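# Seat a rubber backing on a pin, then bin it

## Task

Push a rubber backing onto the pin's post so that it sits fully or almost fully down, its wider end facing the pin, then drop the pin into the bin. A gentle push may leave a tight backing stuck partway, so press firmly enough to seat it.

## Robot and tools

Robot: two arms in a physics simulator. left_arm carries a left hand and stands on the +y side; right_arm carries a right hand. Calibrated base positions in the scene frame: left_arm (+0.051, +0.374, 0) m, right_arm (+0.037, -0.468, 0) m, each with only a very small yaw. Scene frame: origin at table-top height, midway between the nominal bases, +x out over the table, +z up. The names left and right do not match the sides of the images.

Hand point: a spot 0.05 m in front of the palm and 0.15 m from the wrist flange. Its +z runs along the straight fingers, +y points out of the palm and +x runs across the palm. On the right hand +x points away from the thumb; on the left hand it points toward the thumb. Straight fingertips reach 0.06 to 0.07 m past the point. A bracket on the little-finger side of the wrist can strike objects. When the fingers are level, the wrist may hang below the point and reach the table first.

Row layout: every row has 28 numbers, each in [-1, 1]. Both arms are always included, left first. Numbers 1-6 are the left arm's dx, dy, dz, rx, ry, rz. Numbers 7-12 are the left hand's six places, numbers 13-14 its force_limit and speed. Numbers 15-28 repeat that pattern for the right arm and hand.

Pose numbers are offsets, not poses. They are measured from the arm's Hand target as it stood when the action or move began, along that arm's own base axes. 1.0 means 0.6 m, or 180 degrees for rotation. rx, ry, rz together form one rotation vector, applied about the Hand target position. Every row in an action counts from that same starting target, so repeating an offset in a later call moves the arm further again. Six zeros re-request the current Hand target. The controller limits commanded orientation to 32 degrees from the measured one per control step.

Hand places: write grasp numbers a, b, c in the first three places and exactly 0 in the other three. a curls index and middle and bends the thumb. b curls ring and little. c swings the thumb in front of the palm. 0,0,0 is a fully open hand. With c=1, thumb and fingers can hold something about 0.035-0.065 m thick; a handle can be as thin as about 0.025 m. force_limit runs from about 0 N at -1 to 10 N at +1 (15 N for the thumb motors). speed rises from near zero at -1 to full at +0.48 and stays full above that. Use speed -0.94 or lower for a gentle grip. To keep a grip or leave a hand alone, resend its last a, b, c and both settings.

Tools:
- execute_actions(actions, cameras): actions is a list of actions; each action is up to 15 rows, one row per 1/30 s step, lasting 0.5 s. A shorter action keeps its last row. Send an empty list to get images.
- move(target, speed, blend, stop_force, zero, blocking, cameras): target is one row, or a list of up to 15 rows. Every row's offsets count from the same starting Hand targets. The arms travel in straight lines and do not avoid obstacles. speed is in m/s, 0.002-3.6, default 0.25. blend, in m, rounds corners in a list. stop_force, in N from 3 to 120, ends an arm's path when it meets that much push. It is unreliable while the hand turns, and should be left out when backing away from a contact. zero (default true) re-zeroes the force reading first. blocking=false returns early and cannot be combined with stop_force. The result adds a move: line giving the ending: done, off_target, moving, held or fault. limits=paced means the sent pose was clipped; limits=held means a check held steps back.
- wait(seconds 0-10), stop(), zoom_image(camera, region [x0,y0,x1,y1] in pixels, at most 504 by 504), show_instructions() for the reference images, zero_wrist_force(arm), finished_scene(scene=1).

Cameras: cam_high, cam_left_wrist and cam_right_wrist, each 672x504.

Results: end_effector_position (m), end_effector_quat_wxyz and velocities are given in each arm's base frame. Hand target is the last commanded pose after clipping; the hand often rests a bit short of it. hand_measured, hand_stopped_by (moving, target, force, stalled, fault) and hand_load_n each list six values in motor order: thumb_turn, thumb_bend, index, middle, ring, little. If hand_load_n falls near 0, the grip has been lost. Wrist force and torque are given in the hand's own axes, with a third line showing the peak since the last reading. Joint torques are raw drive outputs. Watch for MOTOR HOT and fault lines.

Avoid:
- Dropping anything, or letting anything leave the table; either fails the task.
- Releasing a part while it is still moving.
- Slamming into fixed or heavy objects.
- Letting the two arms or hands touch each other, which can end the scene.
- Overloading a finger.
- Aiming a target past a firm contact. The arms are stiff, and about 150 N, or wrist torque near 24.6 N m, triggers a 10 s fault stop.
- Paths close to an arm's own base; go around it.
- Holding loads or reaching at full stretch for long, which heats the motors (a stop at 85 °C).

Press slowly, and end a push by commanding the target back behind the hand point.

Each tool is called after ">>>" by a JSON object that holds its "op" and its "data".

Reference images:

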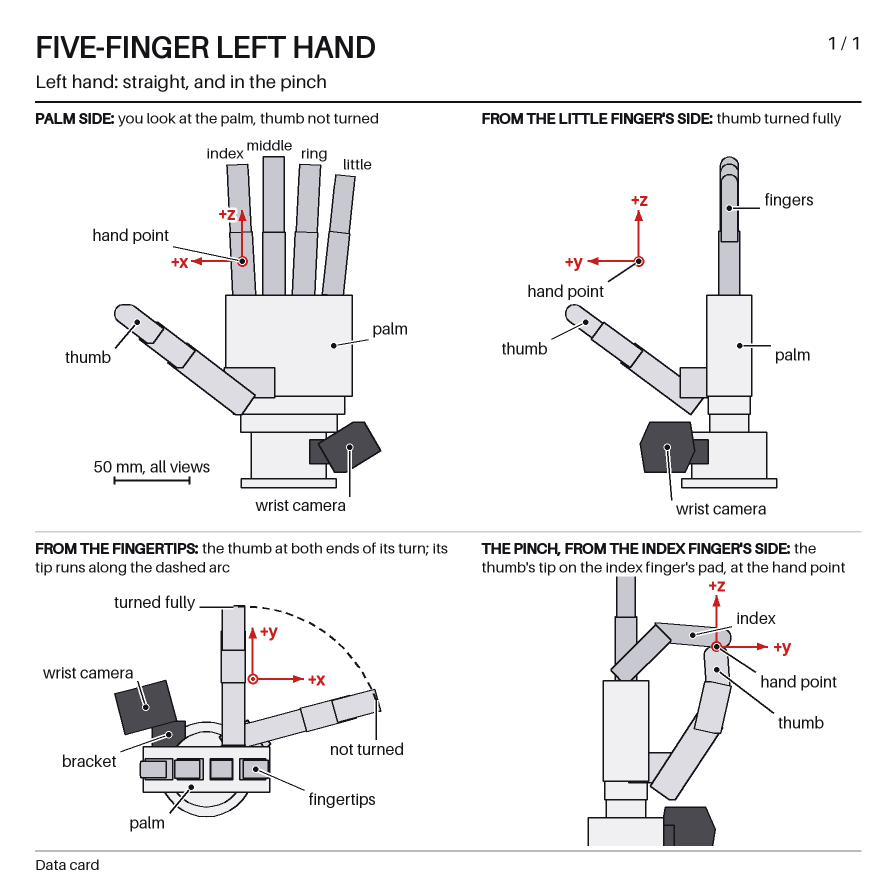

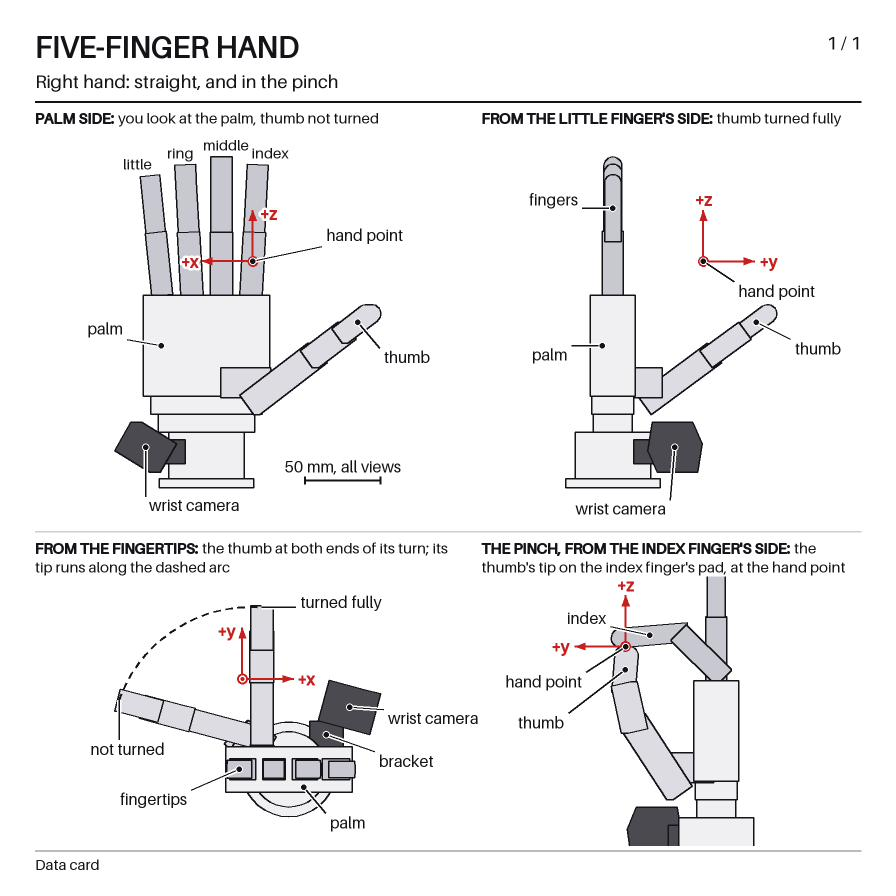

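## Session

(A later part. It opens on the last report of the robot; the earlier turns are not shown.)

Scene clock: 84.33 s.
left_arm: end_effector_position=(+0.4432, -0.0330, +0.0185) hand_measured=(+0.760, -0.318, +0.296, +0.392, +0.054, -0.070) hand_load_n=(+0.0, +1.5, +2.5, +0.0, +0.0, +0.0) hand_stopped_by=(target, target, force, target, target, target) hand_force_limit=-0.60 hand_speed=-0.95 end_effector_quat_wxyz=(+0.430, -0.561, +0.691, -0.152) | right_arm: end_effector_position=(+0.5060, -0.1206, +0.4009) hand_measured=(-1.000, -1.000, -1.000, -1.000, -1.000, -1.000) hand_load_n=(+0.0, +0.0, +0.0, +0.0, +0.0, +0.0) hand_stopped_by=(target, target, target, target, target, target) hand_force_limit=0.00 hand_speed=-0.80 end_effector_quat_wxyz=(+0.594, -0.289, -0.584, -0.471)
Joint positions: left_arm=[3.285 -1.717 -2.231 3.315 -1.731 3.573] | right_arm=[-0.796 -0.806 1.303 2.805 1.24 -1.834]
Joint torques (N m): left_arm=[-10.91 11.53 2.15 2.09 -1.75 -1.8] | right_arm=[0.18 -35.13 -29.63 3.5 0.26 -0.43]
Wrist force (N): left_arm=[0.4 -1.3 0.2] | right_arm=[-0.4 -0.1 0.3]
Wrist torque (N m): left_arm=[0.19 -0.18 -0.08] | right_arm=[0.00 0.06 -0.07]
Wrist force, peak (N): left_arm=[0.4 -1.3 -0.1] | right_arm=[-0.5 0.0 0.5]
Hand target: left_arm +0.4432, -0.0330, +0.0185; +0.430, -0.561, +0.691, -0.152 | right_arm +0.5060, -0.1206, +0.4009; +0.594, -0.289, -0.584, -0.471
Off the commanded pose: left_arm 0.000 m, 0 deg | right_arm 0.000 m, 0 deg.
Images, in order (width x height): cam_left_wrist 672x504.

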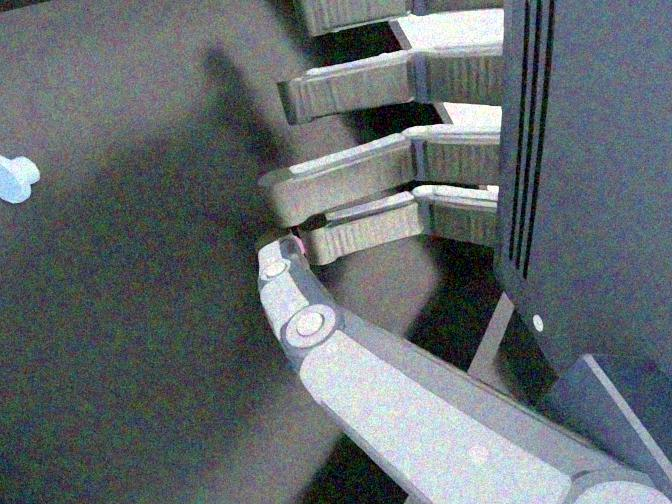

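>>> {"op": "execute_actions", "data": {"actions": [[[0,0,0,0,0,0, 0.74,0.5,0.88,0,0,0, -0.2,-0.95, 0,0,0,0,0,0, 0,0,0,0,0,0, 0,-0.8]]]}}

>>> {"op": "move", "data": {"target": [0,0,0.0583,0,0,0, 0.74,0.5,0.88,0,0,0, -0.2,-0.95, 0,0,0,0,0,0, 0,0,0,0,0,0, 0,-0.8], "speed": 0.05, "cameras": ["cam_left_wrist"]}}

>>> {"op": "zoom_image", "data": {"camera": "cam_left_wrist", "region": [210, 150, 390, 330]}}

Scene clock: 87.30 s.
left_arm: end_effector_position=(+0.4432, -0.0330, +0.0185) hand_measured=(+0.760, -0.292, +0.342, +0.472, +0.060, -0.074) hand_load_n=(+0.0, +5.5, +4.5, +0.0, +0.0, +0.0) hand_stopped_by=(target, force, force, target, target, target) hand_force_limit=-0.20 hand_speed=-0.95 end_effector_quat_wxyz=(+0.430, -0.561, +0.691, -0.152) | right_arm: end_effector_position=(+0.5060, -0.1206, +0.4009) hand_measured=(-1.000, -1.000, -1.000, -1.000, -1.000, -1.000) hand_load_n=(+0.0, -0.5, +0.0, +0.0, +0.0, +0.0) hand_stopped_by=(target, target, target, target, target, target) hand_force_limit=0.00 hand_speed=-0.80 end_effector_quat_wxyz=(+0.594, -0.289, -0.584, -0.471)
Joint positions: left_arm=[3.285 -1.717 -2.231 3.315 -1.731 3.573] | right_arm=[-0.796 -0.806 1.303 2.805 1.24 -1.834]
Joint torques (N m): left_arm=[-10 12.22 2.69 0.34 -1.81 -1.46] | right_arm=[-0.41 -35.43 -30.2 3.48 0.61 -0.29]
Wrist force (N): left_arm=[0.9 -2.2 -1.7] | right_arm=[-0.4 0.0 0.2]
Wrist torque (N m): left_arm=[0.10 -0.16 -0.07] | right_arm=[0.02 0.05 -0.07]
Wrist force, peak (N): left_arm=[1.3 -3.5 0.1] | right_arm=[-0.5 -0.1 0.5]
Hand target: left_arm +0.4432, -0.0330, +0.0185; +0.430, -0.561, +0.691, -0.152 | right_arm +0.5060, -0.1206, +0.4009; +0.594, -0.289, -0.584, -0.471
Off the commanded pose: left_arm 0.000 m, 0 deg | right_arm 0.000 m, 0 deg.

Scene clock: 88.57 s.
left_arm: end_effector_position=(+0.4432, -0.0330, +0.0534) hand_measured=(+0.760, -0.292, +0.342, +0.472, +0.060, -0.074) hand_load_n=(+0.0, +4.5, +5.0, +0.0, +0.0, +0.0) hand_stopped_by=(target, force, force, target, target, target) hand_force_limit=-0.20 hand_speed=-0.95 end_effector_quat_wxyz=(+0.430, -0.561, +0.691, -0.152) | right_arm: end_effector_position=(+0.5060, -0.1206, +0.4009) hand_measured=(-1.000, -1.000, -1.000, -1.000, -1.000, -1.000) hand_load_n=(+0.0, +0.0, +0.0, +0.0, +0.0, +0.0) hand_stopped_by=(target, target, target, target, target, target) hand_force_limit=0.00 hand_speed=-0.80 end_effector_quat_wxyz=(+0.594, -0.289, -0.584, -0.471)
Joint positions: left_arm=[3.285 -1.647 -2.191 3.205 -1.731 3.573] | right_arm=[-0.796 -0.806 1.303 2.805 1.24 -1.834]
Joint torques (N m): left_arm=[-0.82 25.1 21.88 -2.55 0.43 -0.24] | right_arm=[-0.05 -34.92 -29.92 3.39 0.77 -0.07]
Wrist force (N): left_arm=[0.5 0.5 0.0] | right_arm=[-0.3 -0.2 0.4]
Wrist torque (N m): left_arm=[0.31 -0.16 -0.10] | right_arm=[-0.02 0.03 -0.06]
Wrist force, peak (N): left_arm=[0.7 -2.2 -2.1] | right_arm=[-0.3 0.2 0.6]
Hand target: left_arm +0.4432, -0.0330, +0.0535; +0.430, -0.561, +0.691, -0.152 | right_arm +0.5060, -0.1206, +0.4009; +0.594, -0.289, -0.584, -0.471
Off the commanded pose: left_arm 0.000 m, 0 deg | right_arm 0.000 m, 0 deg.
move: done
Images, in order (width x height): cam_left_wrist 672x504.

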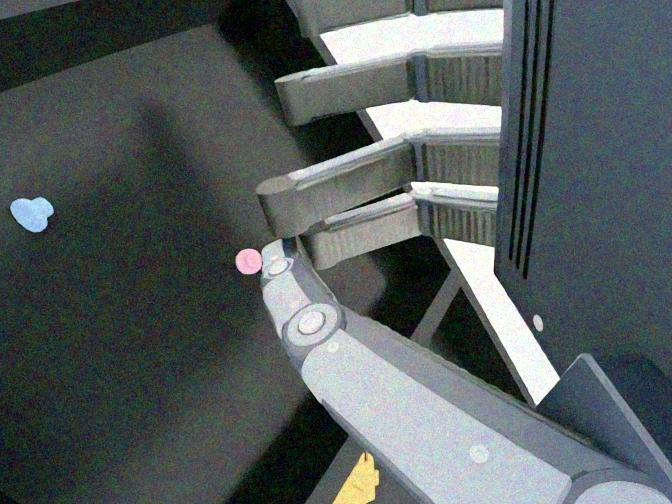

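Scaled by 2.800 from the camera's 672x504 image, which has a finer 960x720 frame.

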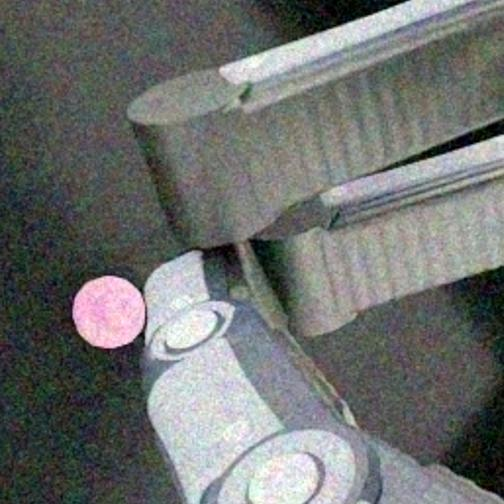

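>>> {"op": "zoom_image", "data": {"camera": "cam_left_wrist", "region": [220, 230, 280, 290]}}

>>> {"op": "zoom_image", "data": {"camera": "cam_left_wrist", "region": [0, 170, 80, 250]}}

Scaled by 8.400 from the camera's 672x504 image, which has a finer 960x720 frame.

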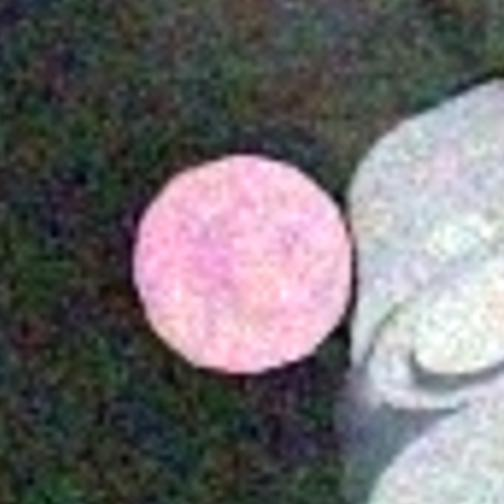

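Scaled by 6.300 from the camera's 672x504 image, which has a finer 960x720 frame.

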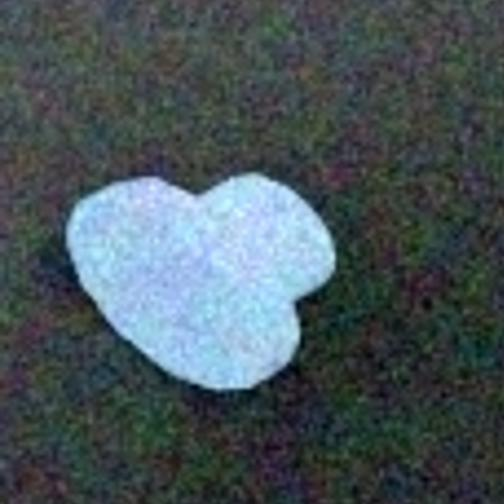

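>>> {"op": "move", "data": {"target": [[-0.0065,0.003,-0.01,0,0.0222,0, 0.62,0.5,0.88,0,0,0, -0.2,-0.5, 0,0,0,0,0,0, 0,0,0,0,0,0, 0,-0.8],[-0.0065,0.003,-0.0500,0,0.0222,0, 0.62,0.5,0.88,0,0,0, -0.2,-0.5, 0,0,0,0,0,0, 0,0,0,0,0,0, 0,-0.8]], "speed": 0.06, "stop_force": 4, "cameras": ["cam_left_wrist"]}}

>>> {"op": "zoom_image", "data": {"camera": "cam_left_wrist", "region": [230, 170, 370, 310]}}

Scene clock: 97.20 s.
left_arm: end_effector_position=(+0.4393, -0.0312, +0.0235) hand_measured=(+0.760, -0.378, +0.140, +0.232, +0.042, -0.062) hand_load_n=(+0.0, +0.0, +0.0, +0.0, +0.0, +0.0) hand_stopped_by=(target, target, target, target, target, target) hand_force_limit=-0.20 hand_speed=-0.50 end_effector_quat_wxyz=(+0.406, -0.566, +0.705, -0.133) | right_arm: end_effector_position=(+0.5060, -0.1206, +0.4009) hand_measured=(-1.000, -1.000, -1.000, -1.000, -1.000, -1.000) hand_load_n=(+0.0, +0.0, +0.0, +0.0, +0.0, +0.0) hand_stopped_by=(target, target, target, target, target, target) hand_force_limit=0.00 hand_speed=-0.80 end_effector_quat_wxyz=(+0.594, -0.289, -0.584, -0.471)
Joint positions: left_arm=[3.286 -1.727 -2.179 3.206 -1.736 3.582] | right_arm=[-0.796 -0.806 1.303 2.805 1.24 -1.834]
Joint torques (N m): left_arm=[-8.67 12.9 3.73 2.16 -1.89 1.63] | right_arm=[-0.08 -35.06 -29.25 3.34 1.33 0.31]
Wrist force (N): left_arm=[0.5 0.4 0.1] | right_arm=[-0.3 -0.1 0.3]
Wrist torque (N m): left_arm=[0.25 -0.16 -0.11] | right_arm=[0.01 0.03 -0.06]
Wrist force, peak (N): left_arm=[0.7 0.9 0.2] | right_arm=[-0.5 -0.1 0.6]
Hand target: left_arm +0.4393, -0.0312, +0.0235; +0.406, -0.566, +0.705, -0.133 | right_arm +0.5060, -0.1206, +0.4009; +0.594, -0.289, -0.584, -0.471
Off the commanded pose: left_arm 0.000 m, 0 deg | right_arm 0.000 m, 0 deg.
move: done
Images, in order (width x height): cam_left_wrist 672x504.

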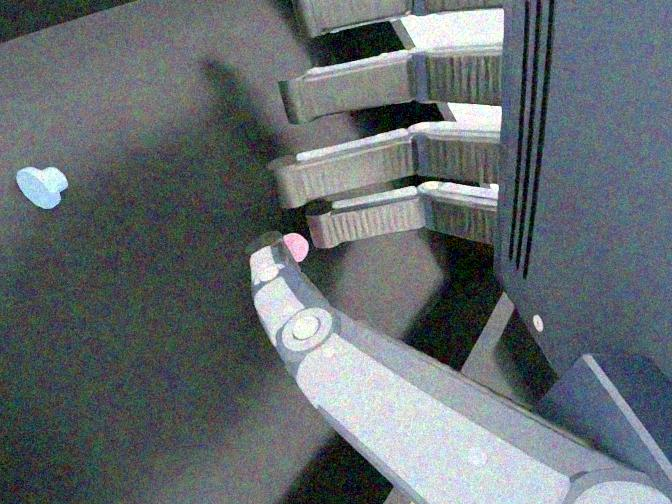

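Scaled by 3.600 from the camera's 672x504 image, which has a finer 960x720 frame.

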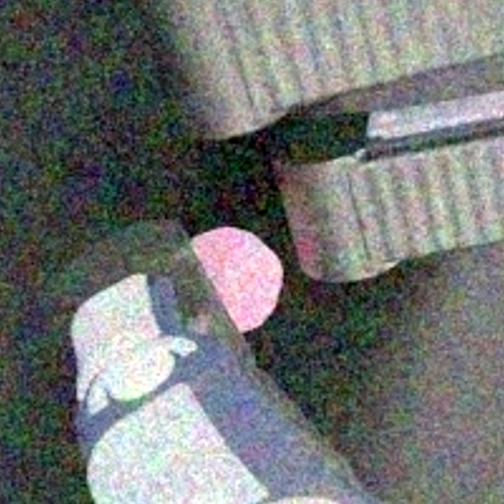

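>>> {"op": "move", "data": {"target": [0.004,0,-0.0108,0,0,0, 0.69,0.5,0.88,0,0,0, -0.5,-0.95, 0,0,0,0,0,0, 0,0,0,0,0,0, 0,-0.8], "speed": 0.0066, "stop_force": 4, "cameras": ["cam_left_wrist"]}}

>>> {"op": "zoom_image", "data": {"camera": "cam_left_wrist", "region": [230, 170, 370, 310]}}

Scene clock: 100.23 s.
left_arm: end_effector_position=(+0.4415, -0.0312, +0.0175) hand_measured=(+0.760, -0.324, +0.280, +0.372, +0.054, -0.070) hand_load_n=(-0.5, +2.0, +1.5, +0.0, +0.0, +0.0) hand_stopped_by=(target, target, target, target, target, target) hand_force_limit=-0.50 hand_speed=-0.95 end_effector_quat_wxyz=(+0.406, -0.566, +0.705, -0.133) | right_arm: end_effector_position=(+0.5060, -0.1206, +0.4009) hand_measured=(-1.000, -1.000, -1.000, -1.000, -1.000, -1.000) hand_load_n=(+0.0, +0.0, +0.0, +0.0, +0.0, +0.0) hand_stopped_by=(target, target, target, target, target, target) hand_force_limit=0.00 hand_speed=-0.80 end_effector_quat_wxyz=(+0.594, -0.289, -0.584, -0.471)
Joint positions: left_arm=[3.285 -1.744 -2.18 3.223 -1.737 3.581] | right_arm=[-0.796 -0.806 1.303 2.805 1.24 -1.834]
Joint torques (N m): left_arm=[-3.22 28.66 4.28 -2.93 -0.93 -0.56] | right_arm=[-0.43 -34.65 -29.63 3.43 1.66 0.42]
Wrist force (N): left_arm=[-0.3 -2.1 -2.4] | right_arm=[-0.4 0.0 0.3]
Wrist torque (N m): left_arm=[0.14 -0.13 -0.02] | right_arm=[0.01 0.04 -0.06]
Wrist force, peak (N): left_arm=[-1.3 -3.3 -4.0] | right_arm=[-0.6 0.0 0.5]
Hand target: left_arm +0.4415, -0.0312, +0.0176; +0.406, -0.566, +0.705, -0.133 (not the last commanded pose) | right_arm +0.5060, -0.1206, +0.4009; +0.594, -0.289, -0.584, -0.471
Off the commanded pose: left_arm 0.001 m, 0 deg | right_arm 0.000 m, 0 deg.
move: contact (left_arm)
Images, in order (width x height): cam_left_wrist 672x504.

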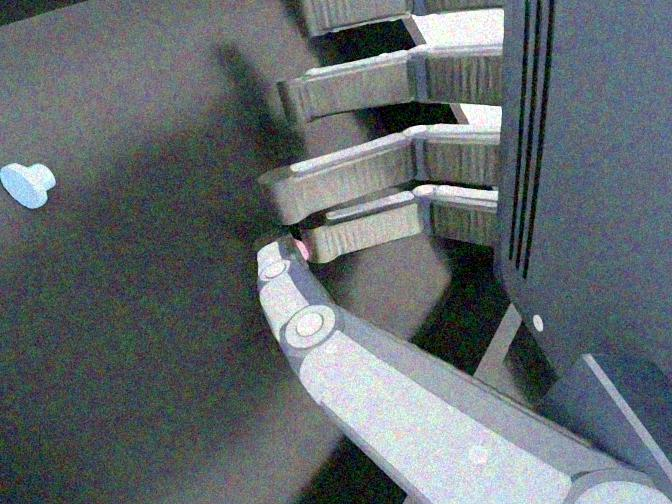

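Scaled by 3.600 from the camera's 672x504 image, which has a finer 960x720 frame.

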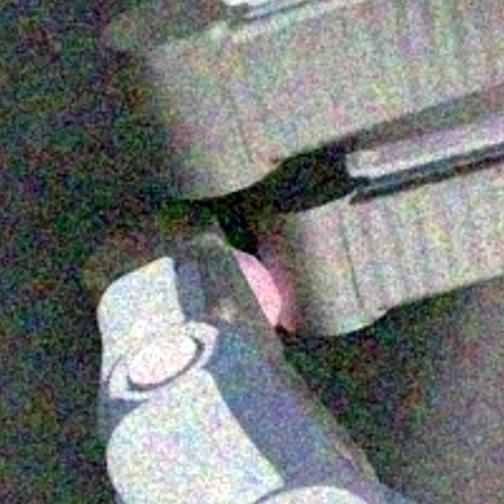

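>>> {"op": "execute_actions", "data": {"actions": [[[0,0,0,0,0,0, 0.71,0.5,0.88,0,0,0, -0.4,-0.95, 0,0,0,0,0,0, 0,0,0,0,0,0, 0,-0.8]]]}}

>>> {"op": "move", "data": {"target": [0,0,0.0167,0,0,0, 0.71,0.5,0.88,0,0,0, -0.4,-0.95, 0,0,0,0,0,0, 0,0,0,0,0,0, 0,-0.8], "speed": 0.02, "cameras": ["cam_left_wrist"]}}

>>> {"op": "zoom_image", "data": {"camera": "cam_left_wrist", "region": [230, 170, 370, 310]}}

Scene clock: 101.60 s.
left_arm: end_effector_position=(+0.4415, -0.0312, +0.0175) hand_measured=(+0.760, -0.316, +0.284, +0.412, +0.056, -0.072) hand_load_n=(-0.5, +4.5, +3.5, +0.0, +0.0, +0.0) hand_stopped_by=(target, force, force, target, target, target) hand_force_limit=-0.40 hand_speed=-0.95 end_effector_quat_wxyz=(+0.406, -0.566, +0.705, -0.133) | right_arm: end_effector_position=(+0.5060, -0.1206, +0.4009) hand_measured=(-1.000, -1.000, -1.000, -1.000, -1.000, -1.000) hand_load_n=(+0.0, +0.0, +0.0, +0.0, +0.0, +0.0) hand_stopped_by=(target, target, target, target, target, target) hand_force_limit=0.00 hand_speed=-0.80 end_effector_quat_wxyz=(+0.594, -0.289, -0.584, -0.471)
Joint positions: left_arm=[3.285 -1.744 -2.18 3.223 -1.737 3.581] | right_arm=[-0.796 -0.806 1.303 2.805 1.24 -1.834]
Joint torques (N m): left_arm=[8.01 27.58 8.28 -2.05 0.54 0.94] | right_arm=[-0.2 -34.78 -29.58 3.41 1.71 0.58]
Wrist force (N): left_arm=[-0.6 -1.0 -2.1] | right_arm=[-0.1 -0.1 0.5]
Wrist torque (N m): left_arm=[0.18 -0.09 -0.05] | right_arm=[-0.01 0.00 -0.04]
Wrist force, peak (N): left_arm=[-0.7 -1.8 -3.1] | right_arm=[-0.5 0.0 0.4]
Hand target: left_arm +0.4415, -0.0312, +0.0176; +0.406, -0.566, +0.705, -0.133 | right_arm +0.5060, -0.1206, +0.4009; +0.594, -0.289, -0.584, -0.471
Off the commanded pose: left_arm 0.000 m, 0 deg | right_arm 0.000 m, 0 deg.

Scene clock: 102.53 s.
left_arm: end_effector_position=(+0.4415, -0.0312, +0.0274) hand_measured=(+0.760, -0.316, +0.284, +0.412, +0.056, -0.072) hand_load_n=(+0.0, +0.0, +0.0, +0.0, +0.0, +0.0) hand_stopped_by=(target, force, force, target, target, target) hand_force_limit=-0.40 hand_speed=-0.95 end_effector_quat_wxyz=(+0.406, -0.566, +0.705, -0.133) | right_arm: end_effector_position=(+0.5060, -0.1206, +0.4009) hand_measured=(-1.000, -1.000, -1.000, -1.000, -1.000, -1.000) hand_load_n=(+0.0, +0.0, +0.0, +0.0, +0.0, +0.0) hand_stopped_by=(target, target, target, target, target, target) hand_force_limit=0.00 hand_speed=-0.80 end_effector_quat_wxyz=(+0.594, -0.289, -0.584, -0.471)
Joint positions: left_arm=[3.285 -1.724 -2.169 3.193 -1.737 3.581] | right_arm=[-0.796 -0.806 1.303 2.805 1.24 -1.834]
Joint torques (N m): left_arm=[8.4 28.53 21.64 -2.91 0.39 1.09] | right_arm=[-0.18 -35.33 -28.05 3.44 1.91 0.54]
Wrist force (N): left_arm=[0.6 0.9 0.4] | right_arm=[-0.5 0.1 0.4]
Wrist torque (N m): left_arm=[0.32 -0.17 -0.06] | right_arm=[0.02 0.06 -0.06]
Wrist force, peak (N): left_arm=[-0.1 -0.7 -1.9] | right_arm=[-0.6 0.0 0.5]
Hand target: left_arm +0.4415, -0.0312, +0.0276; +0.406, -0.566, +0.705, -0.133 | right_arm +0.5060, -0.1206, +0.4009; +0.594, -0.289, -0.584, -0.471
Off the commanded pose: left_arm 0.000 m, 0 deg | right_arm 0.000 m, 0 deg.
move: done
Images, in order (width x height): cam_left_wrist 672x504.

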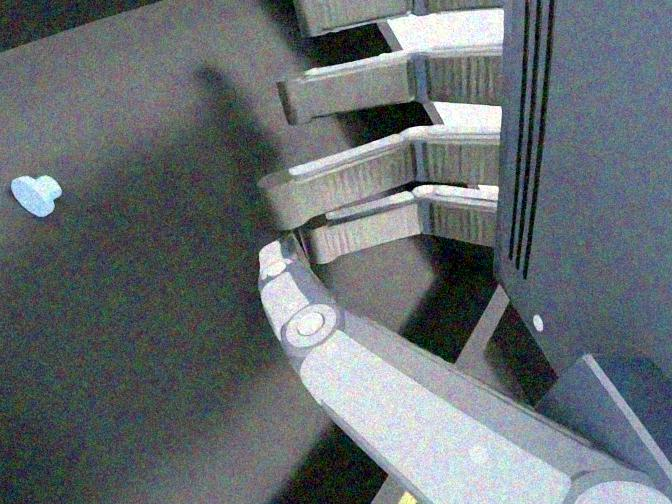

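Scaled by 3.600 from the camera's 672x504 image, which has a finer 960x720 frame.

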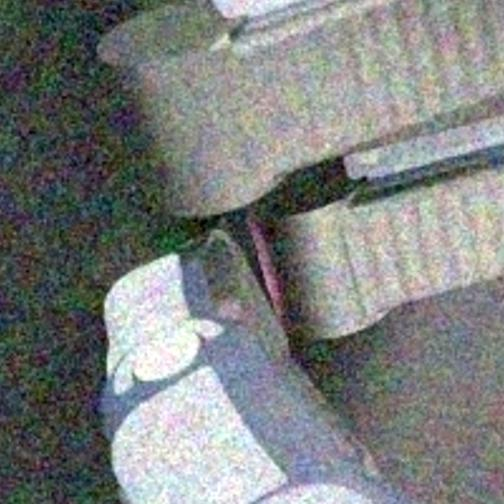

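>>> {"op": "move", "data": {"target": [0,0,0.05,0,0,0, 0.62,0.5,0.88,0,0,0, -0.4,-0.5, 0,0,0,0,0,0, 0,0,0,0,0,0, 0,-0.8], "speed": 0.06, "cameras": ["cam_left_wrist"]}}

>>> {"op": "zoom_image", "data": {"camera": "cam_left_wrist", "region": [200, 210, 300, 310]}}

Scene clock: 104.90 s.
left_arm: end_effector_position=(+0.4415, -0.0312, +0.0575) hand_measured=(+0.760, -0.378, +0.140, +0.232, +0.042, -0.062) hand_load_n=(+0.0, +0.0, +0.0, +0.0, +0.0, +0.0) hand_stopped_by=(target, target, target, target, target, target) hand_force_limit=-0.40 hand_speed=-0.50 end_effector_quat_wxyz=(+0.406, -0.566, +0.705, -0.133) | right_arm: end_effector_position=(+0.5060, -0.1206, +0.4009) hand_measured=(-1.000, -1.000, -1.000, -1.000, -1.000, -1.000) hand_load_n=(+0.0, +0.0, -0.5, +0.0, +0.0, +0.0) hand_stopped_by=(target, target, target, target, target, target) hand_force_limit=0.00 hand_speed=-0.80 end_effector_quat_wxyz=(+0.594, -0.289, -0.584, -0.471)
Joint positions: left_arm=[3.285 -1.669 -2.133 3.102 -1.737 3.581] | right_arm=[-0.796 -0.806 1.303 2.805 1.24 -1.834]
Joint torques (N m): left_arm=[-0.96 26.77 23.52 -2.56 -1.55 0.7] | right_arm=[-0.09 -35.14 -29.29 3.32 1.88 0.74]
Wrist force (N): left_arm=[0.6 0.7 0.2] | right_arm=[-0.2 0.2 0.1]
Wrist torque (N m): left_arm=[0.30 -0.15 -0.07] | right_arm=[0.06 0.02 -0.05]
Wrist force, peak (N): left_arm=[0.7 1.0 0.3] | right_arm=[-0.3 0.0 0.6]
Hand target: left_arm +0.4415, -0.0312, +0.0576; +0.406, -0.566, +0.705, -0.133 | right_arm +0.5060, -0.1206, +0.4009; +0.594, -0.289, -0.584, -0.471
Off the commanded pose: left_arm 0.000 m, 0 deg | right_arm 0.000 m, 0 deg.
move: done
Images, in order (width x height): cam_left_wrist 672x504.

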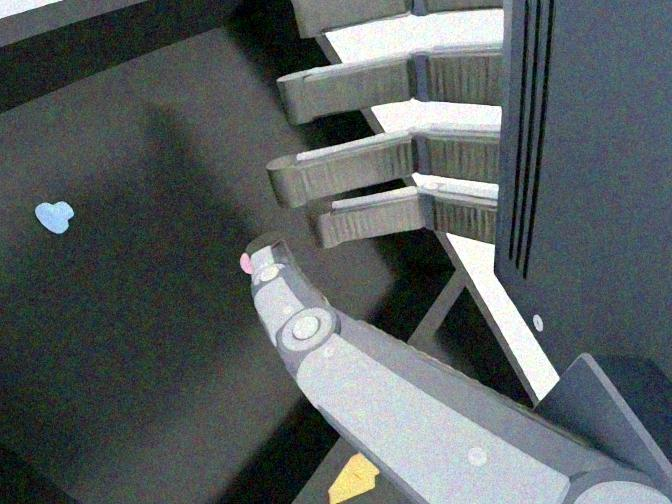

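Scaled by 5.040 from the camera's 672x504 image, which has a finer 960x720 frame.

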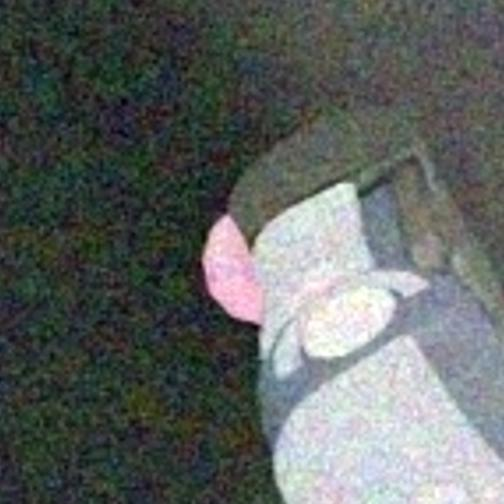

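>>> {"op": "move", "data": {"target": [[0,0,0,0,0,0, 0.62,0.5,0.88,0,0,0, -0.4,-0.5, -0.1433,0.95,-0.1667,-0.0817,0.5881,-0.3256, 0,0,0,0,0,0, 0,-0.8]], "speed": 0.5, "cameras": ["cam_high","cam_right_wrist"]}}

Scene clock: 113.70 s.
left_arm: end_effector_position=(+0.4415, -0.0312, +0.0576) hand_measured=(+0.760, -0.378, +0.140, +0.232, +0.042, -0.062) hand_load_n=(+0.0, +0.0, +0.0, +0.0, +0.0, +0.0) hand_stopped_by=(target, target, target, target, target, target) hand_force_limit=-0.40 hand_speed=-0.50 end_effector_quat_wxyz=(+0.406, -0.566, +0.705, -0.133) | right_arm: end_effector_position=(+0.4200, +0.4494, +0.3009) hand_measured=(-1.000, -1.000, -1.000, -1.000, -1.000, -1.000) hand_load_n=(+0.0, +0.0, +0.0, +0.0, +0.0, +0.0) hand_stopped_by=(target, target, target, target, target, target) hand_force_limit=0.00 hand_speed=-0.80 end_effector_quat_wxyz=(-0.503, +0.806, -0.239, +0.198)
Joint positions: left_arm=[3.285 -1.669 -2.133 3.102 -1.737 3.581] | right_arm=[0.391 -1.52 2.096 3.049 -1.105 -0.317]
Joint torques (N m): left_arm=[0.16 26.7 22.43 -2.97 -1.67 -1.63] | right_arm=[6.47 -10.49 -34.01 -0.13 -1.68 2.03]
Wrist force (N): left_arm=[0.3 0.4 0.5] | right_arm=[3.0 2.2 0.7]
Wrist torque (N m): left_arm=[0.24 -0.10 -0.09] | right_arm=[-0.02 -0.26 0.13]
Wrist force, peak (N): left_arm=[0.9 1.0 0.4] | right_arm=[3.1 2.5 0.8]
Hand target: left_arm +0.4415, -0.0312, +0.0576; +0.406, -0.566, +0.705, -0.133 | right_arm +0.4200, +0.4494, +0.3009; -0.503, +0.806, -0.239, +0.198
Off the commanded pose: left_arm 0.000 m, 0 deg | right_arm 0.000 m, 0 deg.
move: done
Images, in order (width x height): cam_high 672x504, cam_right_wrist 672x504.

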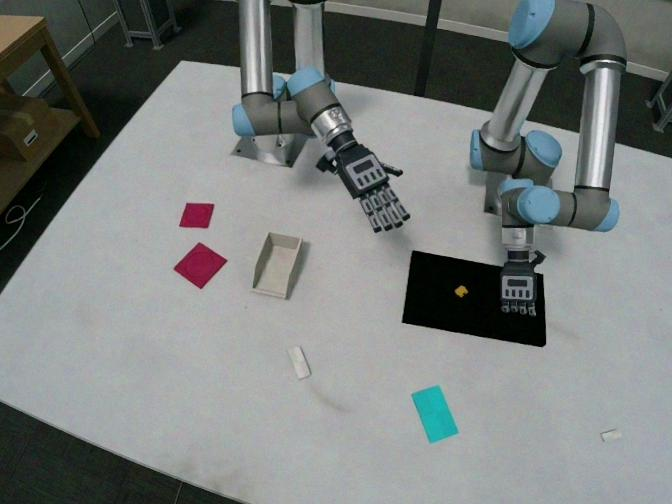

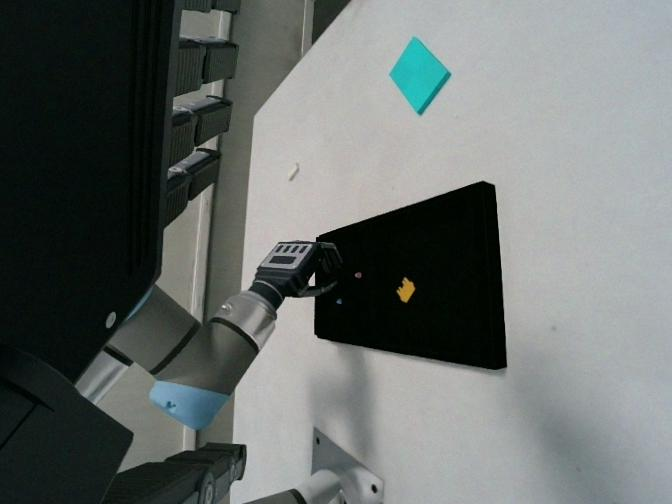

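>>> {"op": "zoom_image", "data": {"camera": "cam_right_wrist", "region": [250, 200, 430, 350]}}

Scaled by 2.800 from the camera's 672x504 image, which has a finer 960x720 frame.

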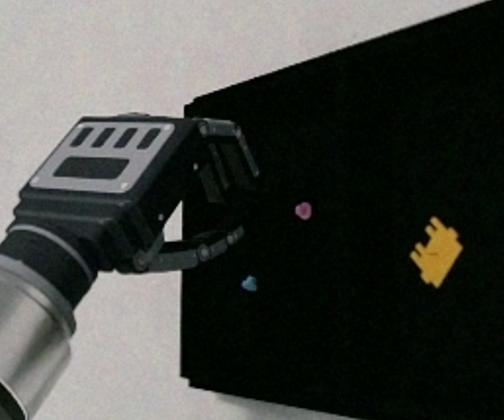

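>>> {"op": "move", "data": {"target": [[0,0,0,0,0,0, 0.62,0.5,0.88,0,0,0, -0.4,-0.5, -0.01,0.29,-0.3,0,0,0, 0,0,0,0,0,0, 0,-0.8]], "speed": 0.2, "cameras": ["cam_high","cam_right_wrist"]}}

>>> {"op": "zoom_image", "data": {"camera": "cam_right_wrist", "region": [200, 150, 450, 400]}}

Scene clock: 116.93 s.
left_arm: end_effector_position=(+0.4415, -0.0312, +0.0576) hand_measured=(+0.760, -0.378, +0.140, +0.232, +0.042, -0.062) hand_load_n=(+0.0, +0.0, +0.0, +0.0, +0.0, +0.0) hand_stopped_by=(target, target, target, target, target, target) hand_force_limit=-0.40 hand_speed=-0.50 end_effector_quat_wxyz=(+0.406, -0.566, +0.705, -0.133) | right_arm: end_effector_position=(+0.4139, +0.6233, +0.1210) hand_measured=(-1.000, -1.000, -1.000, -1.000, -1.000, -1.000) hand_load_n=(+0.0, +0.0, +0.0, +0.0, +0.0, +0.0) hand_stopped_by=(target, target, target, target, target, target) hand_force_limit=0.00 hand_speed=-0.80 end_effector_quat_wxyz=(-0.503, +0.806, -0.239, +0.198) end_effector_velocity=(+0.001, +0.001, -0.002) end_effector_angular_velocity=(-0.001, +0.001, -0.001)
Joint positions: left_arm=[3.285 -1.669 -2.133 3.102 -1.737 3.581] | right_arm=[0.719 -0.938 1.865 2.649 -1.399 -0.165]
Joint velocities: left_arm=[within noise] | right_arm=[0 0.005 -0.003 0 -0.001 0]
Joint torques (N m): left_arm=[0.49 26.72 23.64 -2.87 -1.45 -1.64] | right_arm=[7.18 -28.13 -27.04 -4.92 -1.59 1.78]
Wrist force (N): left_arm=[0.5 0.6 0.2] | right_arm=[2.5 2.4 1.1]
Wrist torque (N m): left_arm=[0.29 -0.13 -0.08] | right_arm=[0.02 -0.20 0.09]
Wrist force, peak (N): left_arm=[0.5 1.2 0.3] | right_arm=[3.2 2.8 0.7]
Hand target: left_arm +0.4415, -0.0312, +0.0576; +0.406, -0.566, +0.705, -0.133 | right_arm +0.4140, +0.6234, +0.1209; -0.503, +0.806, -0.239, +0.198
Off the commanded pose: left_arm 0.000 m, 0 deg | right_arm 0.000 m, 0 deg.
move: done
Images, in order (width x height): cam_high 672x504, cam_right_wrist 672x504.

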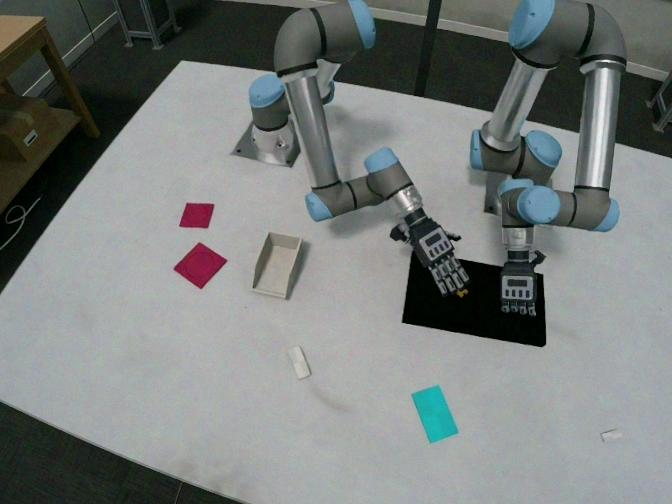

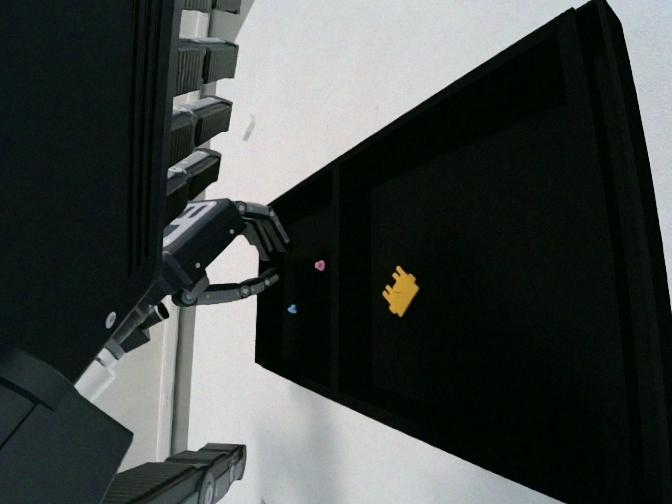

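Scaled by 2.016 from the camera's 672x504 image, which has a finer 960x720 frame.

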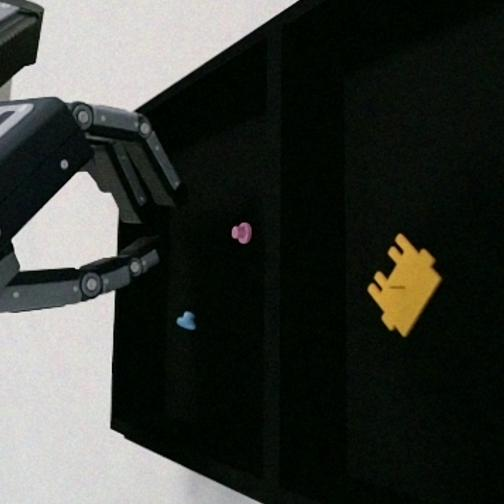

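>>> {"op": "zoom_image", "data": {"camera": "cam_right_wrist", "region": [260, 200, 360, 330]}}

>>> {"op": "zoom_image", "data": {"camera": "cam_right_wrist", "region": [370, 250, 430, 330]}}

Scaled by 3.877 from the camera's 672x504 image, which has a finer 960x720 frame.

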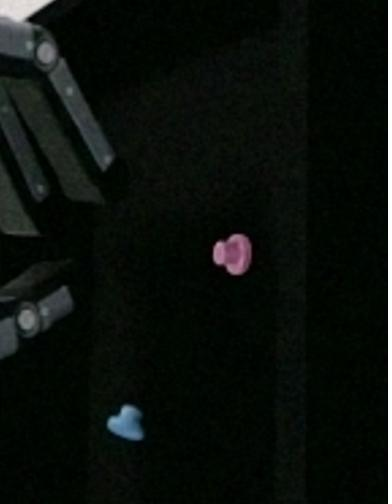

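Scaled by 6.300 from the camera's 672x504 image, which has a finer 960x720 frame.

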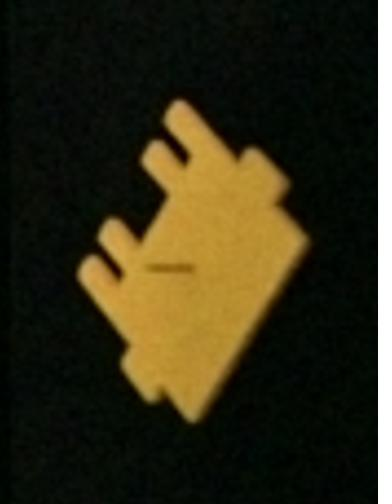

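>>> {"op": "move", "data": {"target": [[-0.0053,0,-0.0575,0,0,0, 0.62,0.5,0.88,0,0,0, -0.4,-0.5, 0,0,0,0,0,0, 0,0,0,0,0,0, 0,-0.8]], "speed": 0.06, "stop_force": 4, "cameras": ["cam_left_wrist","cam_right_wrist"]}}

>>> {"op": "zoom_image", "data": {"camera": "cam_right_wrist", "region": [250, 200, 370, 320]}}

>>> {"op": "zoom_image", "data": {"camera": "cam_left_wrist", "region": [230, 170, 370, 310]}}

Scene clock: 127.13 s.
left_arm: end_effector_position=(+0.4383, -0.0312, +0.0231) hand_measured=(+0.760, -0.378, +0.140, +0.232, +0.042, -0.062) hand_load_n=(+0.0, +0.0, +0.0, +0.5, +0.0, +0.0) hand_stopped_by=(target, target, target, target, target, target) hand_force_limit=-0.40 hand_speed=-0.50 end_effector_quat_wxyz=(+0.406, -0.566, +0.705, -0.133) | right_arm: end_effector_position=(+0.4140, +0.6234, +0.1209) hand_measured=(-1.000, -1.000, -1.000, -1.000, -1.000, -1.000) hand_load_n=(-0.5, +0.0, +0.0, +0.0, +0.0, +0.0) hand_stopped_by=(target, target, target, target, target, target) hand_force_limit=0.00 hand_speed=-0.80 end_effector_quat_wxyz=(-0.503, +0.806, -0.239, +0.198)
Joint positions: left_arm=[3.287 -1.726 -2.183 3.208 -1.736 3.582] | right_arm=[0.719 -0.937 1.865 2.649 -1.399 -0.165]
Joint torques (N m): left_arm=[11.95 13.01 2.86 2.12 1.26 1.69] | right_arm=[6.66 -28.37 -27.41 -4.75 -1.74 1.88]
Wrist force (N): left_arm=[0.4 0.3 0.0] | right_arm=[2.6 2.7 1.2]
Wrist torque (N m): left_arm=[0.26 -0.15 -0.10] | right_arm=[0.06 -0.22 0.11]
Wrist force, peak (N): left_arm=[0.8 0.9 0.3] | right_arm=[2.6 2.9 1.4]
Hand target: left_arm +0.4383, -0.0312, +0.0231; +0.406, -0.566, +0.705, -0.133 | right_arm +0.4140, +0.6234, +0.1209; -0.503, +0.806, -0.239, +0.198
Off the commanded pose: left_arm 0.000 m, 0 deg | right_arm 0.000 m, 0 deg.
move: done
Images, in order (width x height): cam_left_wrist 672x504, cam_right_wrist 672x504.

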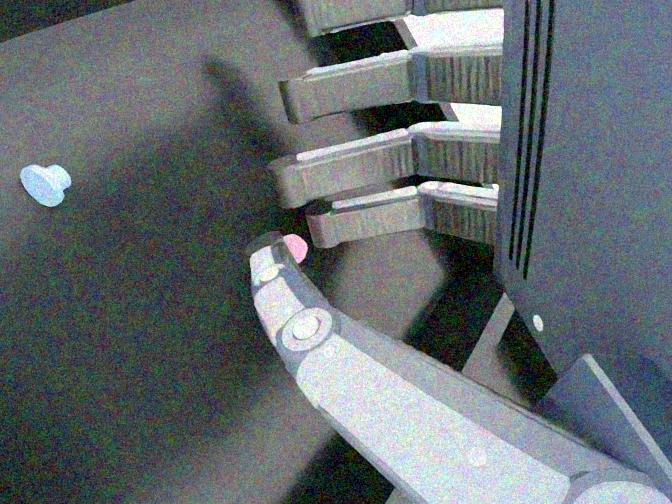

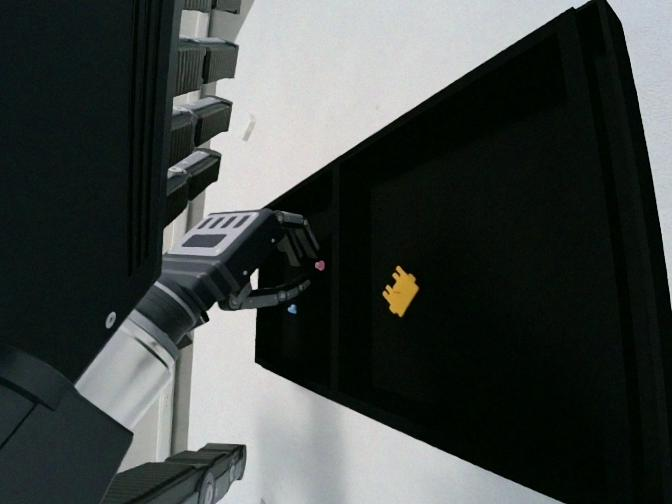

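Scaled by 4.200 from the camera's 672x504 image, which has a finer 960x720 frame.

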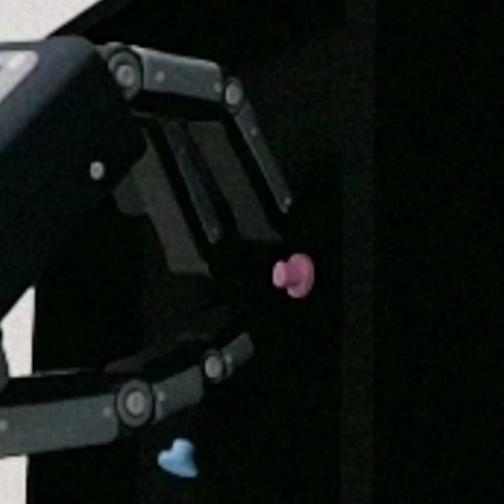

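Scaled by 3.600 from the camera's 672x504 image, which has a finer 960x720 frame.

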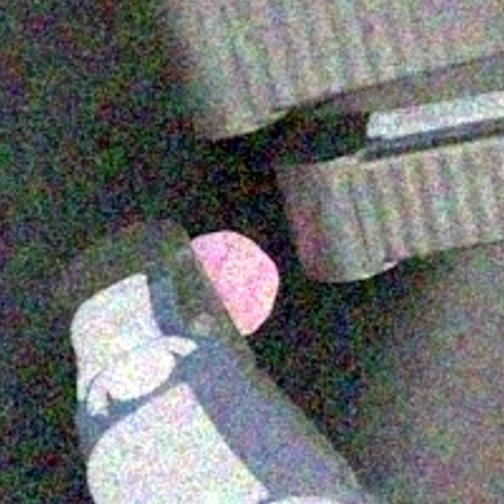

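>>> {"op": "move", "data": {"target": [[0,0,0.1,0,0,0, 0.6,0.5,0.88,0,0,0, -0.4,-0.5, 0,-0.35,0.25,0,0,0, 0,0,0,0,0,0, 0,-0.8],[-0.0022,0.0042,0.0782,0.2212,0.0331,0.1069, 0.6,0.5,0.88,0,0,0, -0.4,-0.5, 0,-0.62,0.38,0,0,0, 0,0,0,0,0,0, 0,-0.8]], "speed": 0.25, "cameras": ["all"]}}

>>> {"op": "zoom_image", "data": {"camera": "cam_left_wrist", "region": [180, 130, 380, 330]}}

Scene clock: 149.60 s.
left_arm: end_effector_position=(+0.4370, -0.0287, +0.0700) hand_measured=(+0.760, -0.392, +0.100, +0.192, +0.040, -0.060) hand_load_n=(+0.5, +0.0, +0.0, +0.0, +0.0, +0.0) hand_stopped_by=(target, target, target, target, target, target) hand_force_limit=-0.40 hand_speed=-0.50 end_effector_quat_wxyz=(+0.553, -0.508, +0.625, +0.211) | right_arm: end_effector_position=(+0.4140, +0.2515, +0.3489) hand_measured=(-1.000, -1.000, -1.000, -1.000, -1.000, -1.000) hand_load_n=(+0.0, +0.0, +0.0, +0.0, +0.0, +0.0) hand_stopped_by=(target, target, target, target, target, target) hand_force_limit=0.00 hand_speed=-0.80 end_effector_quat_wxyz=(-0.503, +0.806, -0.239, +0.198)
Joint positions: left_arm=[2.855 -2.118 -1.801 2.99 -2.758 3.503] | right_arm=[-0.188 -1.941 2.251 3.616 -0.629 -0.765]
Joint torques (N m): left_arm=[-11.67 27.22 19.02 -4.07 -2.98 -1.37] | right_arm=[-6.76 -14.95 -35.42 0.26 3.39 -1.7]
Wrist force (N): left_arm=[0.9 -0.5 0.7] | right_arm=[2.3 2.5 0.3]
Wrist torque (N m): left_arm=[0.04 -0.28 0.16] | right_arm=[0.10 -0.16 0.20]
Wrist force, peak (N): left_arm=[-0.5 -0.5 -1.7] | right_arm=[3.2 2.9 0.8]
Hand target: left_arm +0.4370, -0.0287, +0.0700; +0.553, -0.508, +0.625, +0.211 | right_arm +0.4140, +0.2514, +0.3489; -0.503, +0.806, -0.239, +0.198
Off the commanded pose: left_arm 0.000 m, 0 deg | right_arm 0.000 m, 0 deg.
move: done

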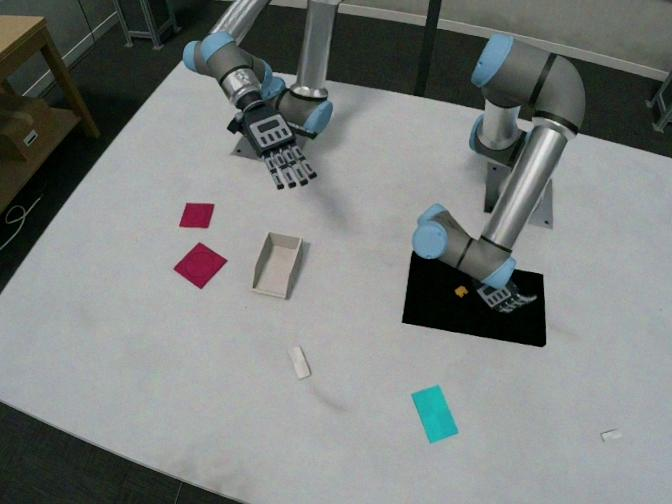

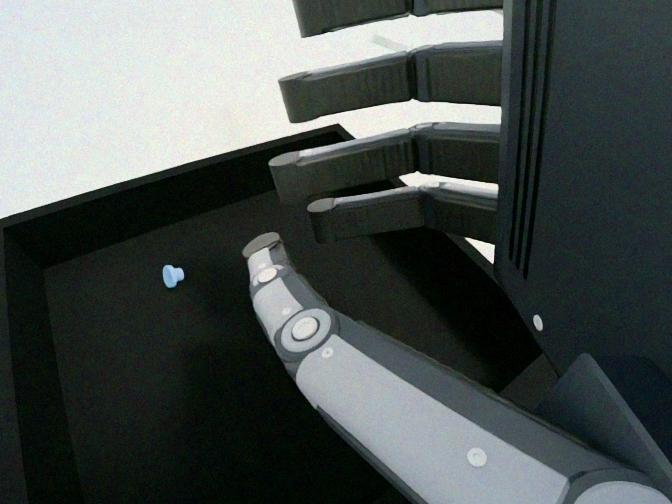

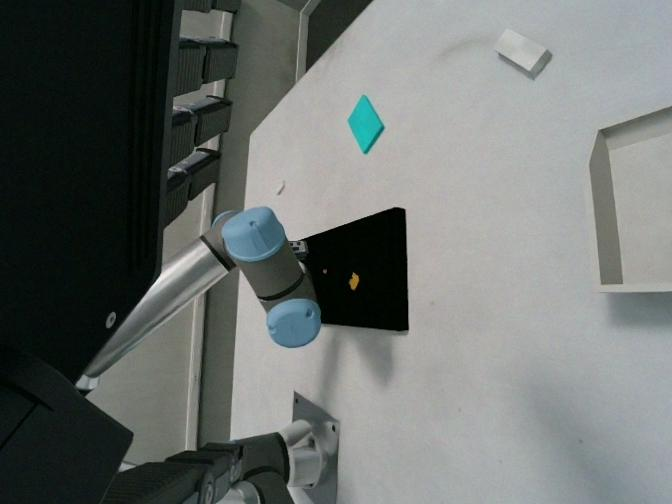

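Scaled by 2.520 from the camera's 672x504 image, which has a finer 960x720 frame.

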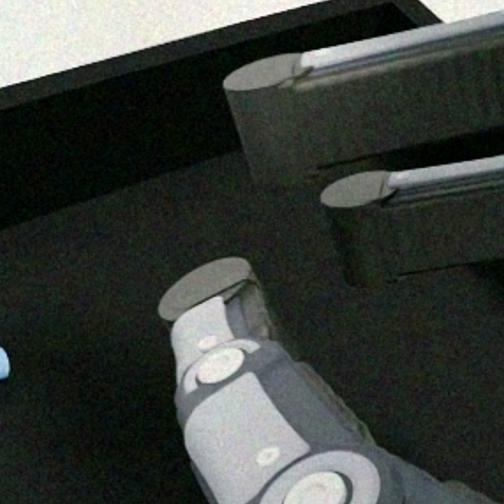

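>>> {"op": "zoom_image", "data": {"camera": "cam_right_wrist", "region": [280, 220, 380, 320]}}

>>> {"op": "zoom_image", "data": {"camera": "cam_high", "region": [440, 260, 560, 350]}}

Scaled by 5.040 from the camera's 672x504 image, which has a finer 960x720 frame.

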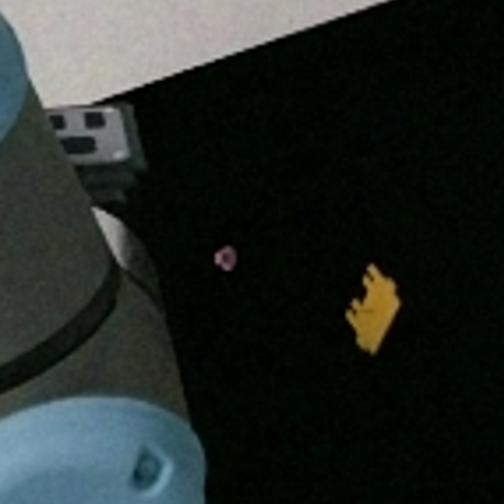

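Scaled by 4.200 from the camera's 672x504 image, which has a finer 960x720 frame.

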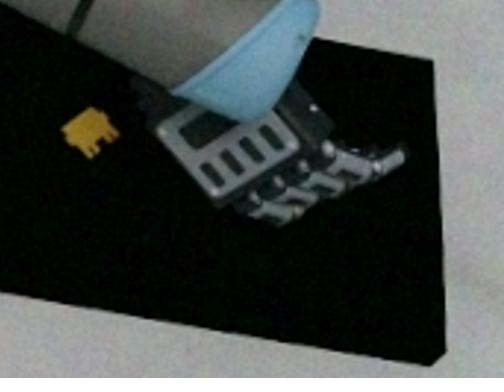

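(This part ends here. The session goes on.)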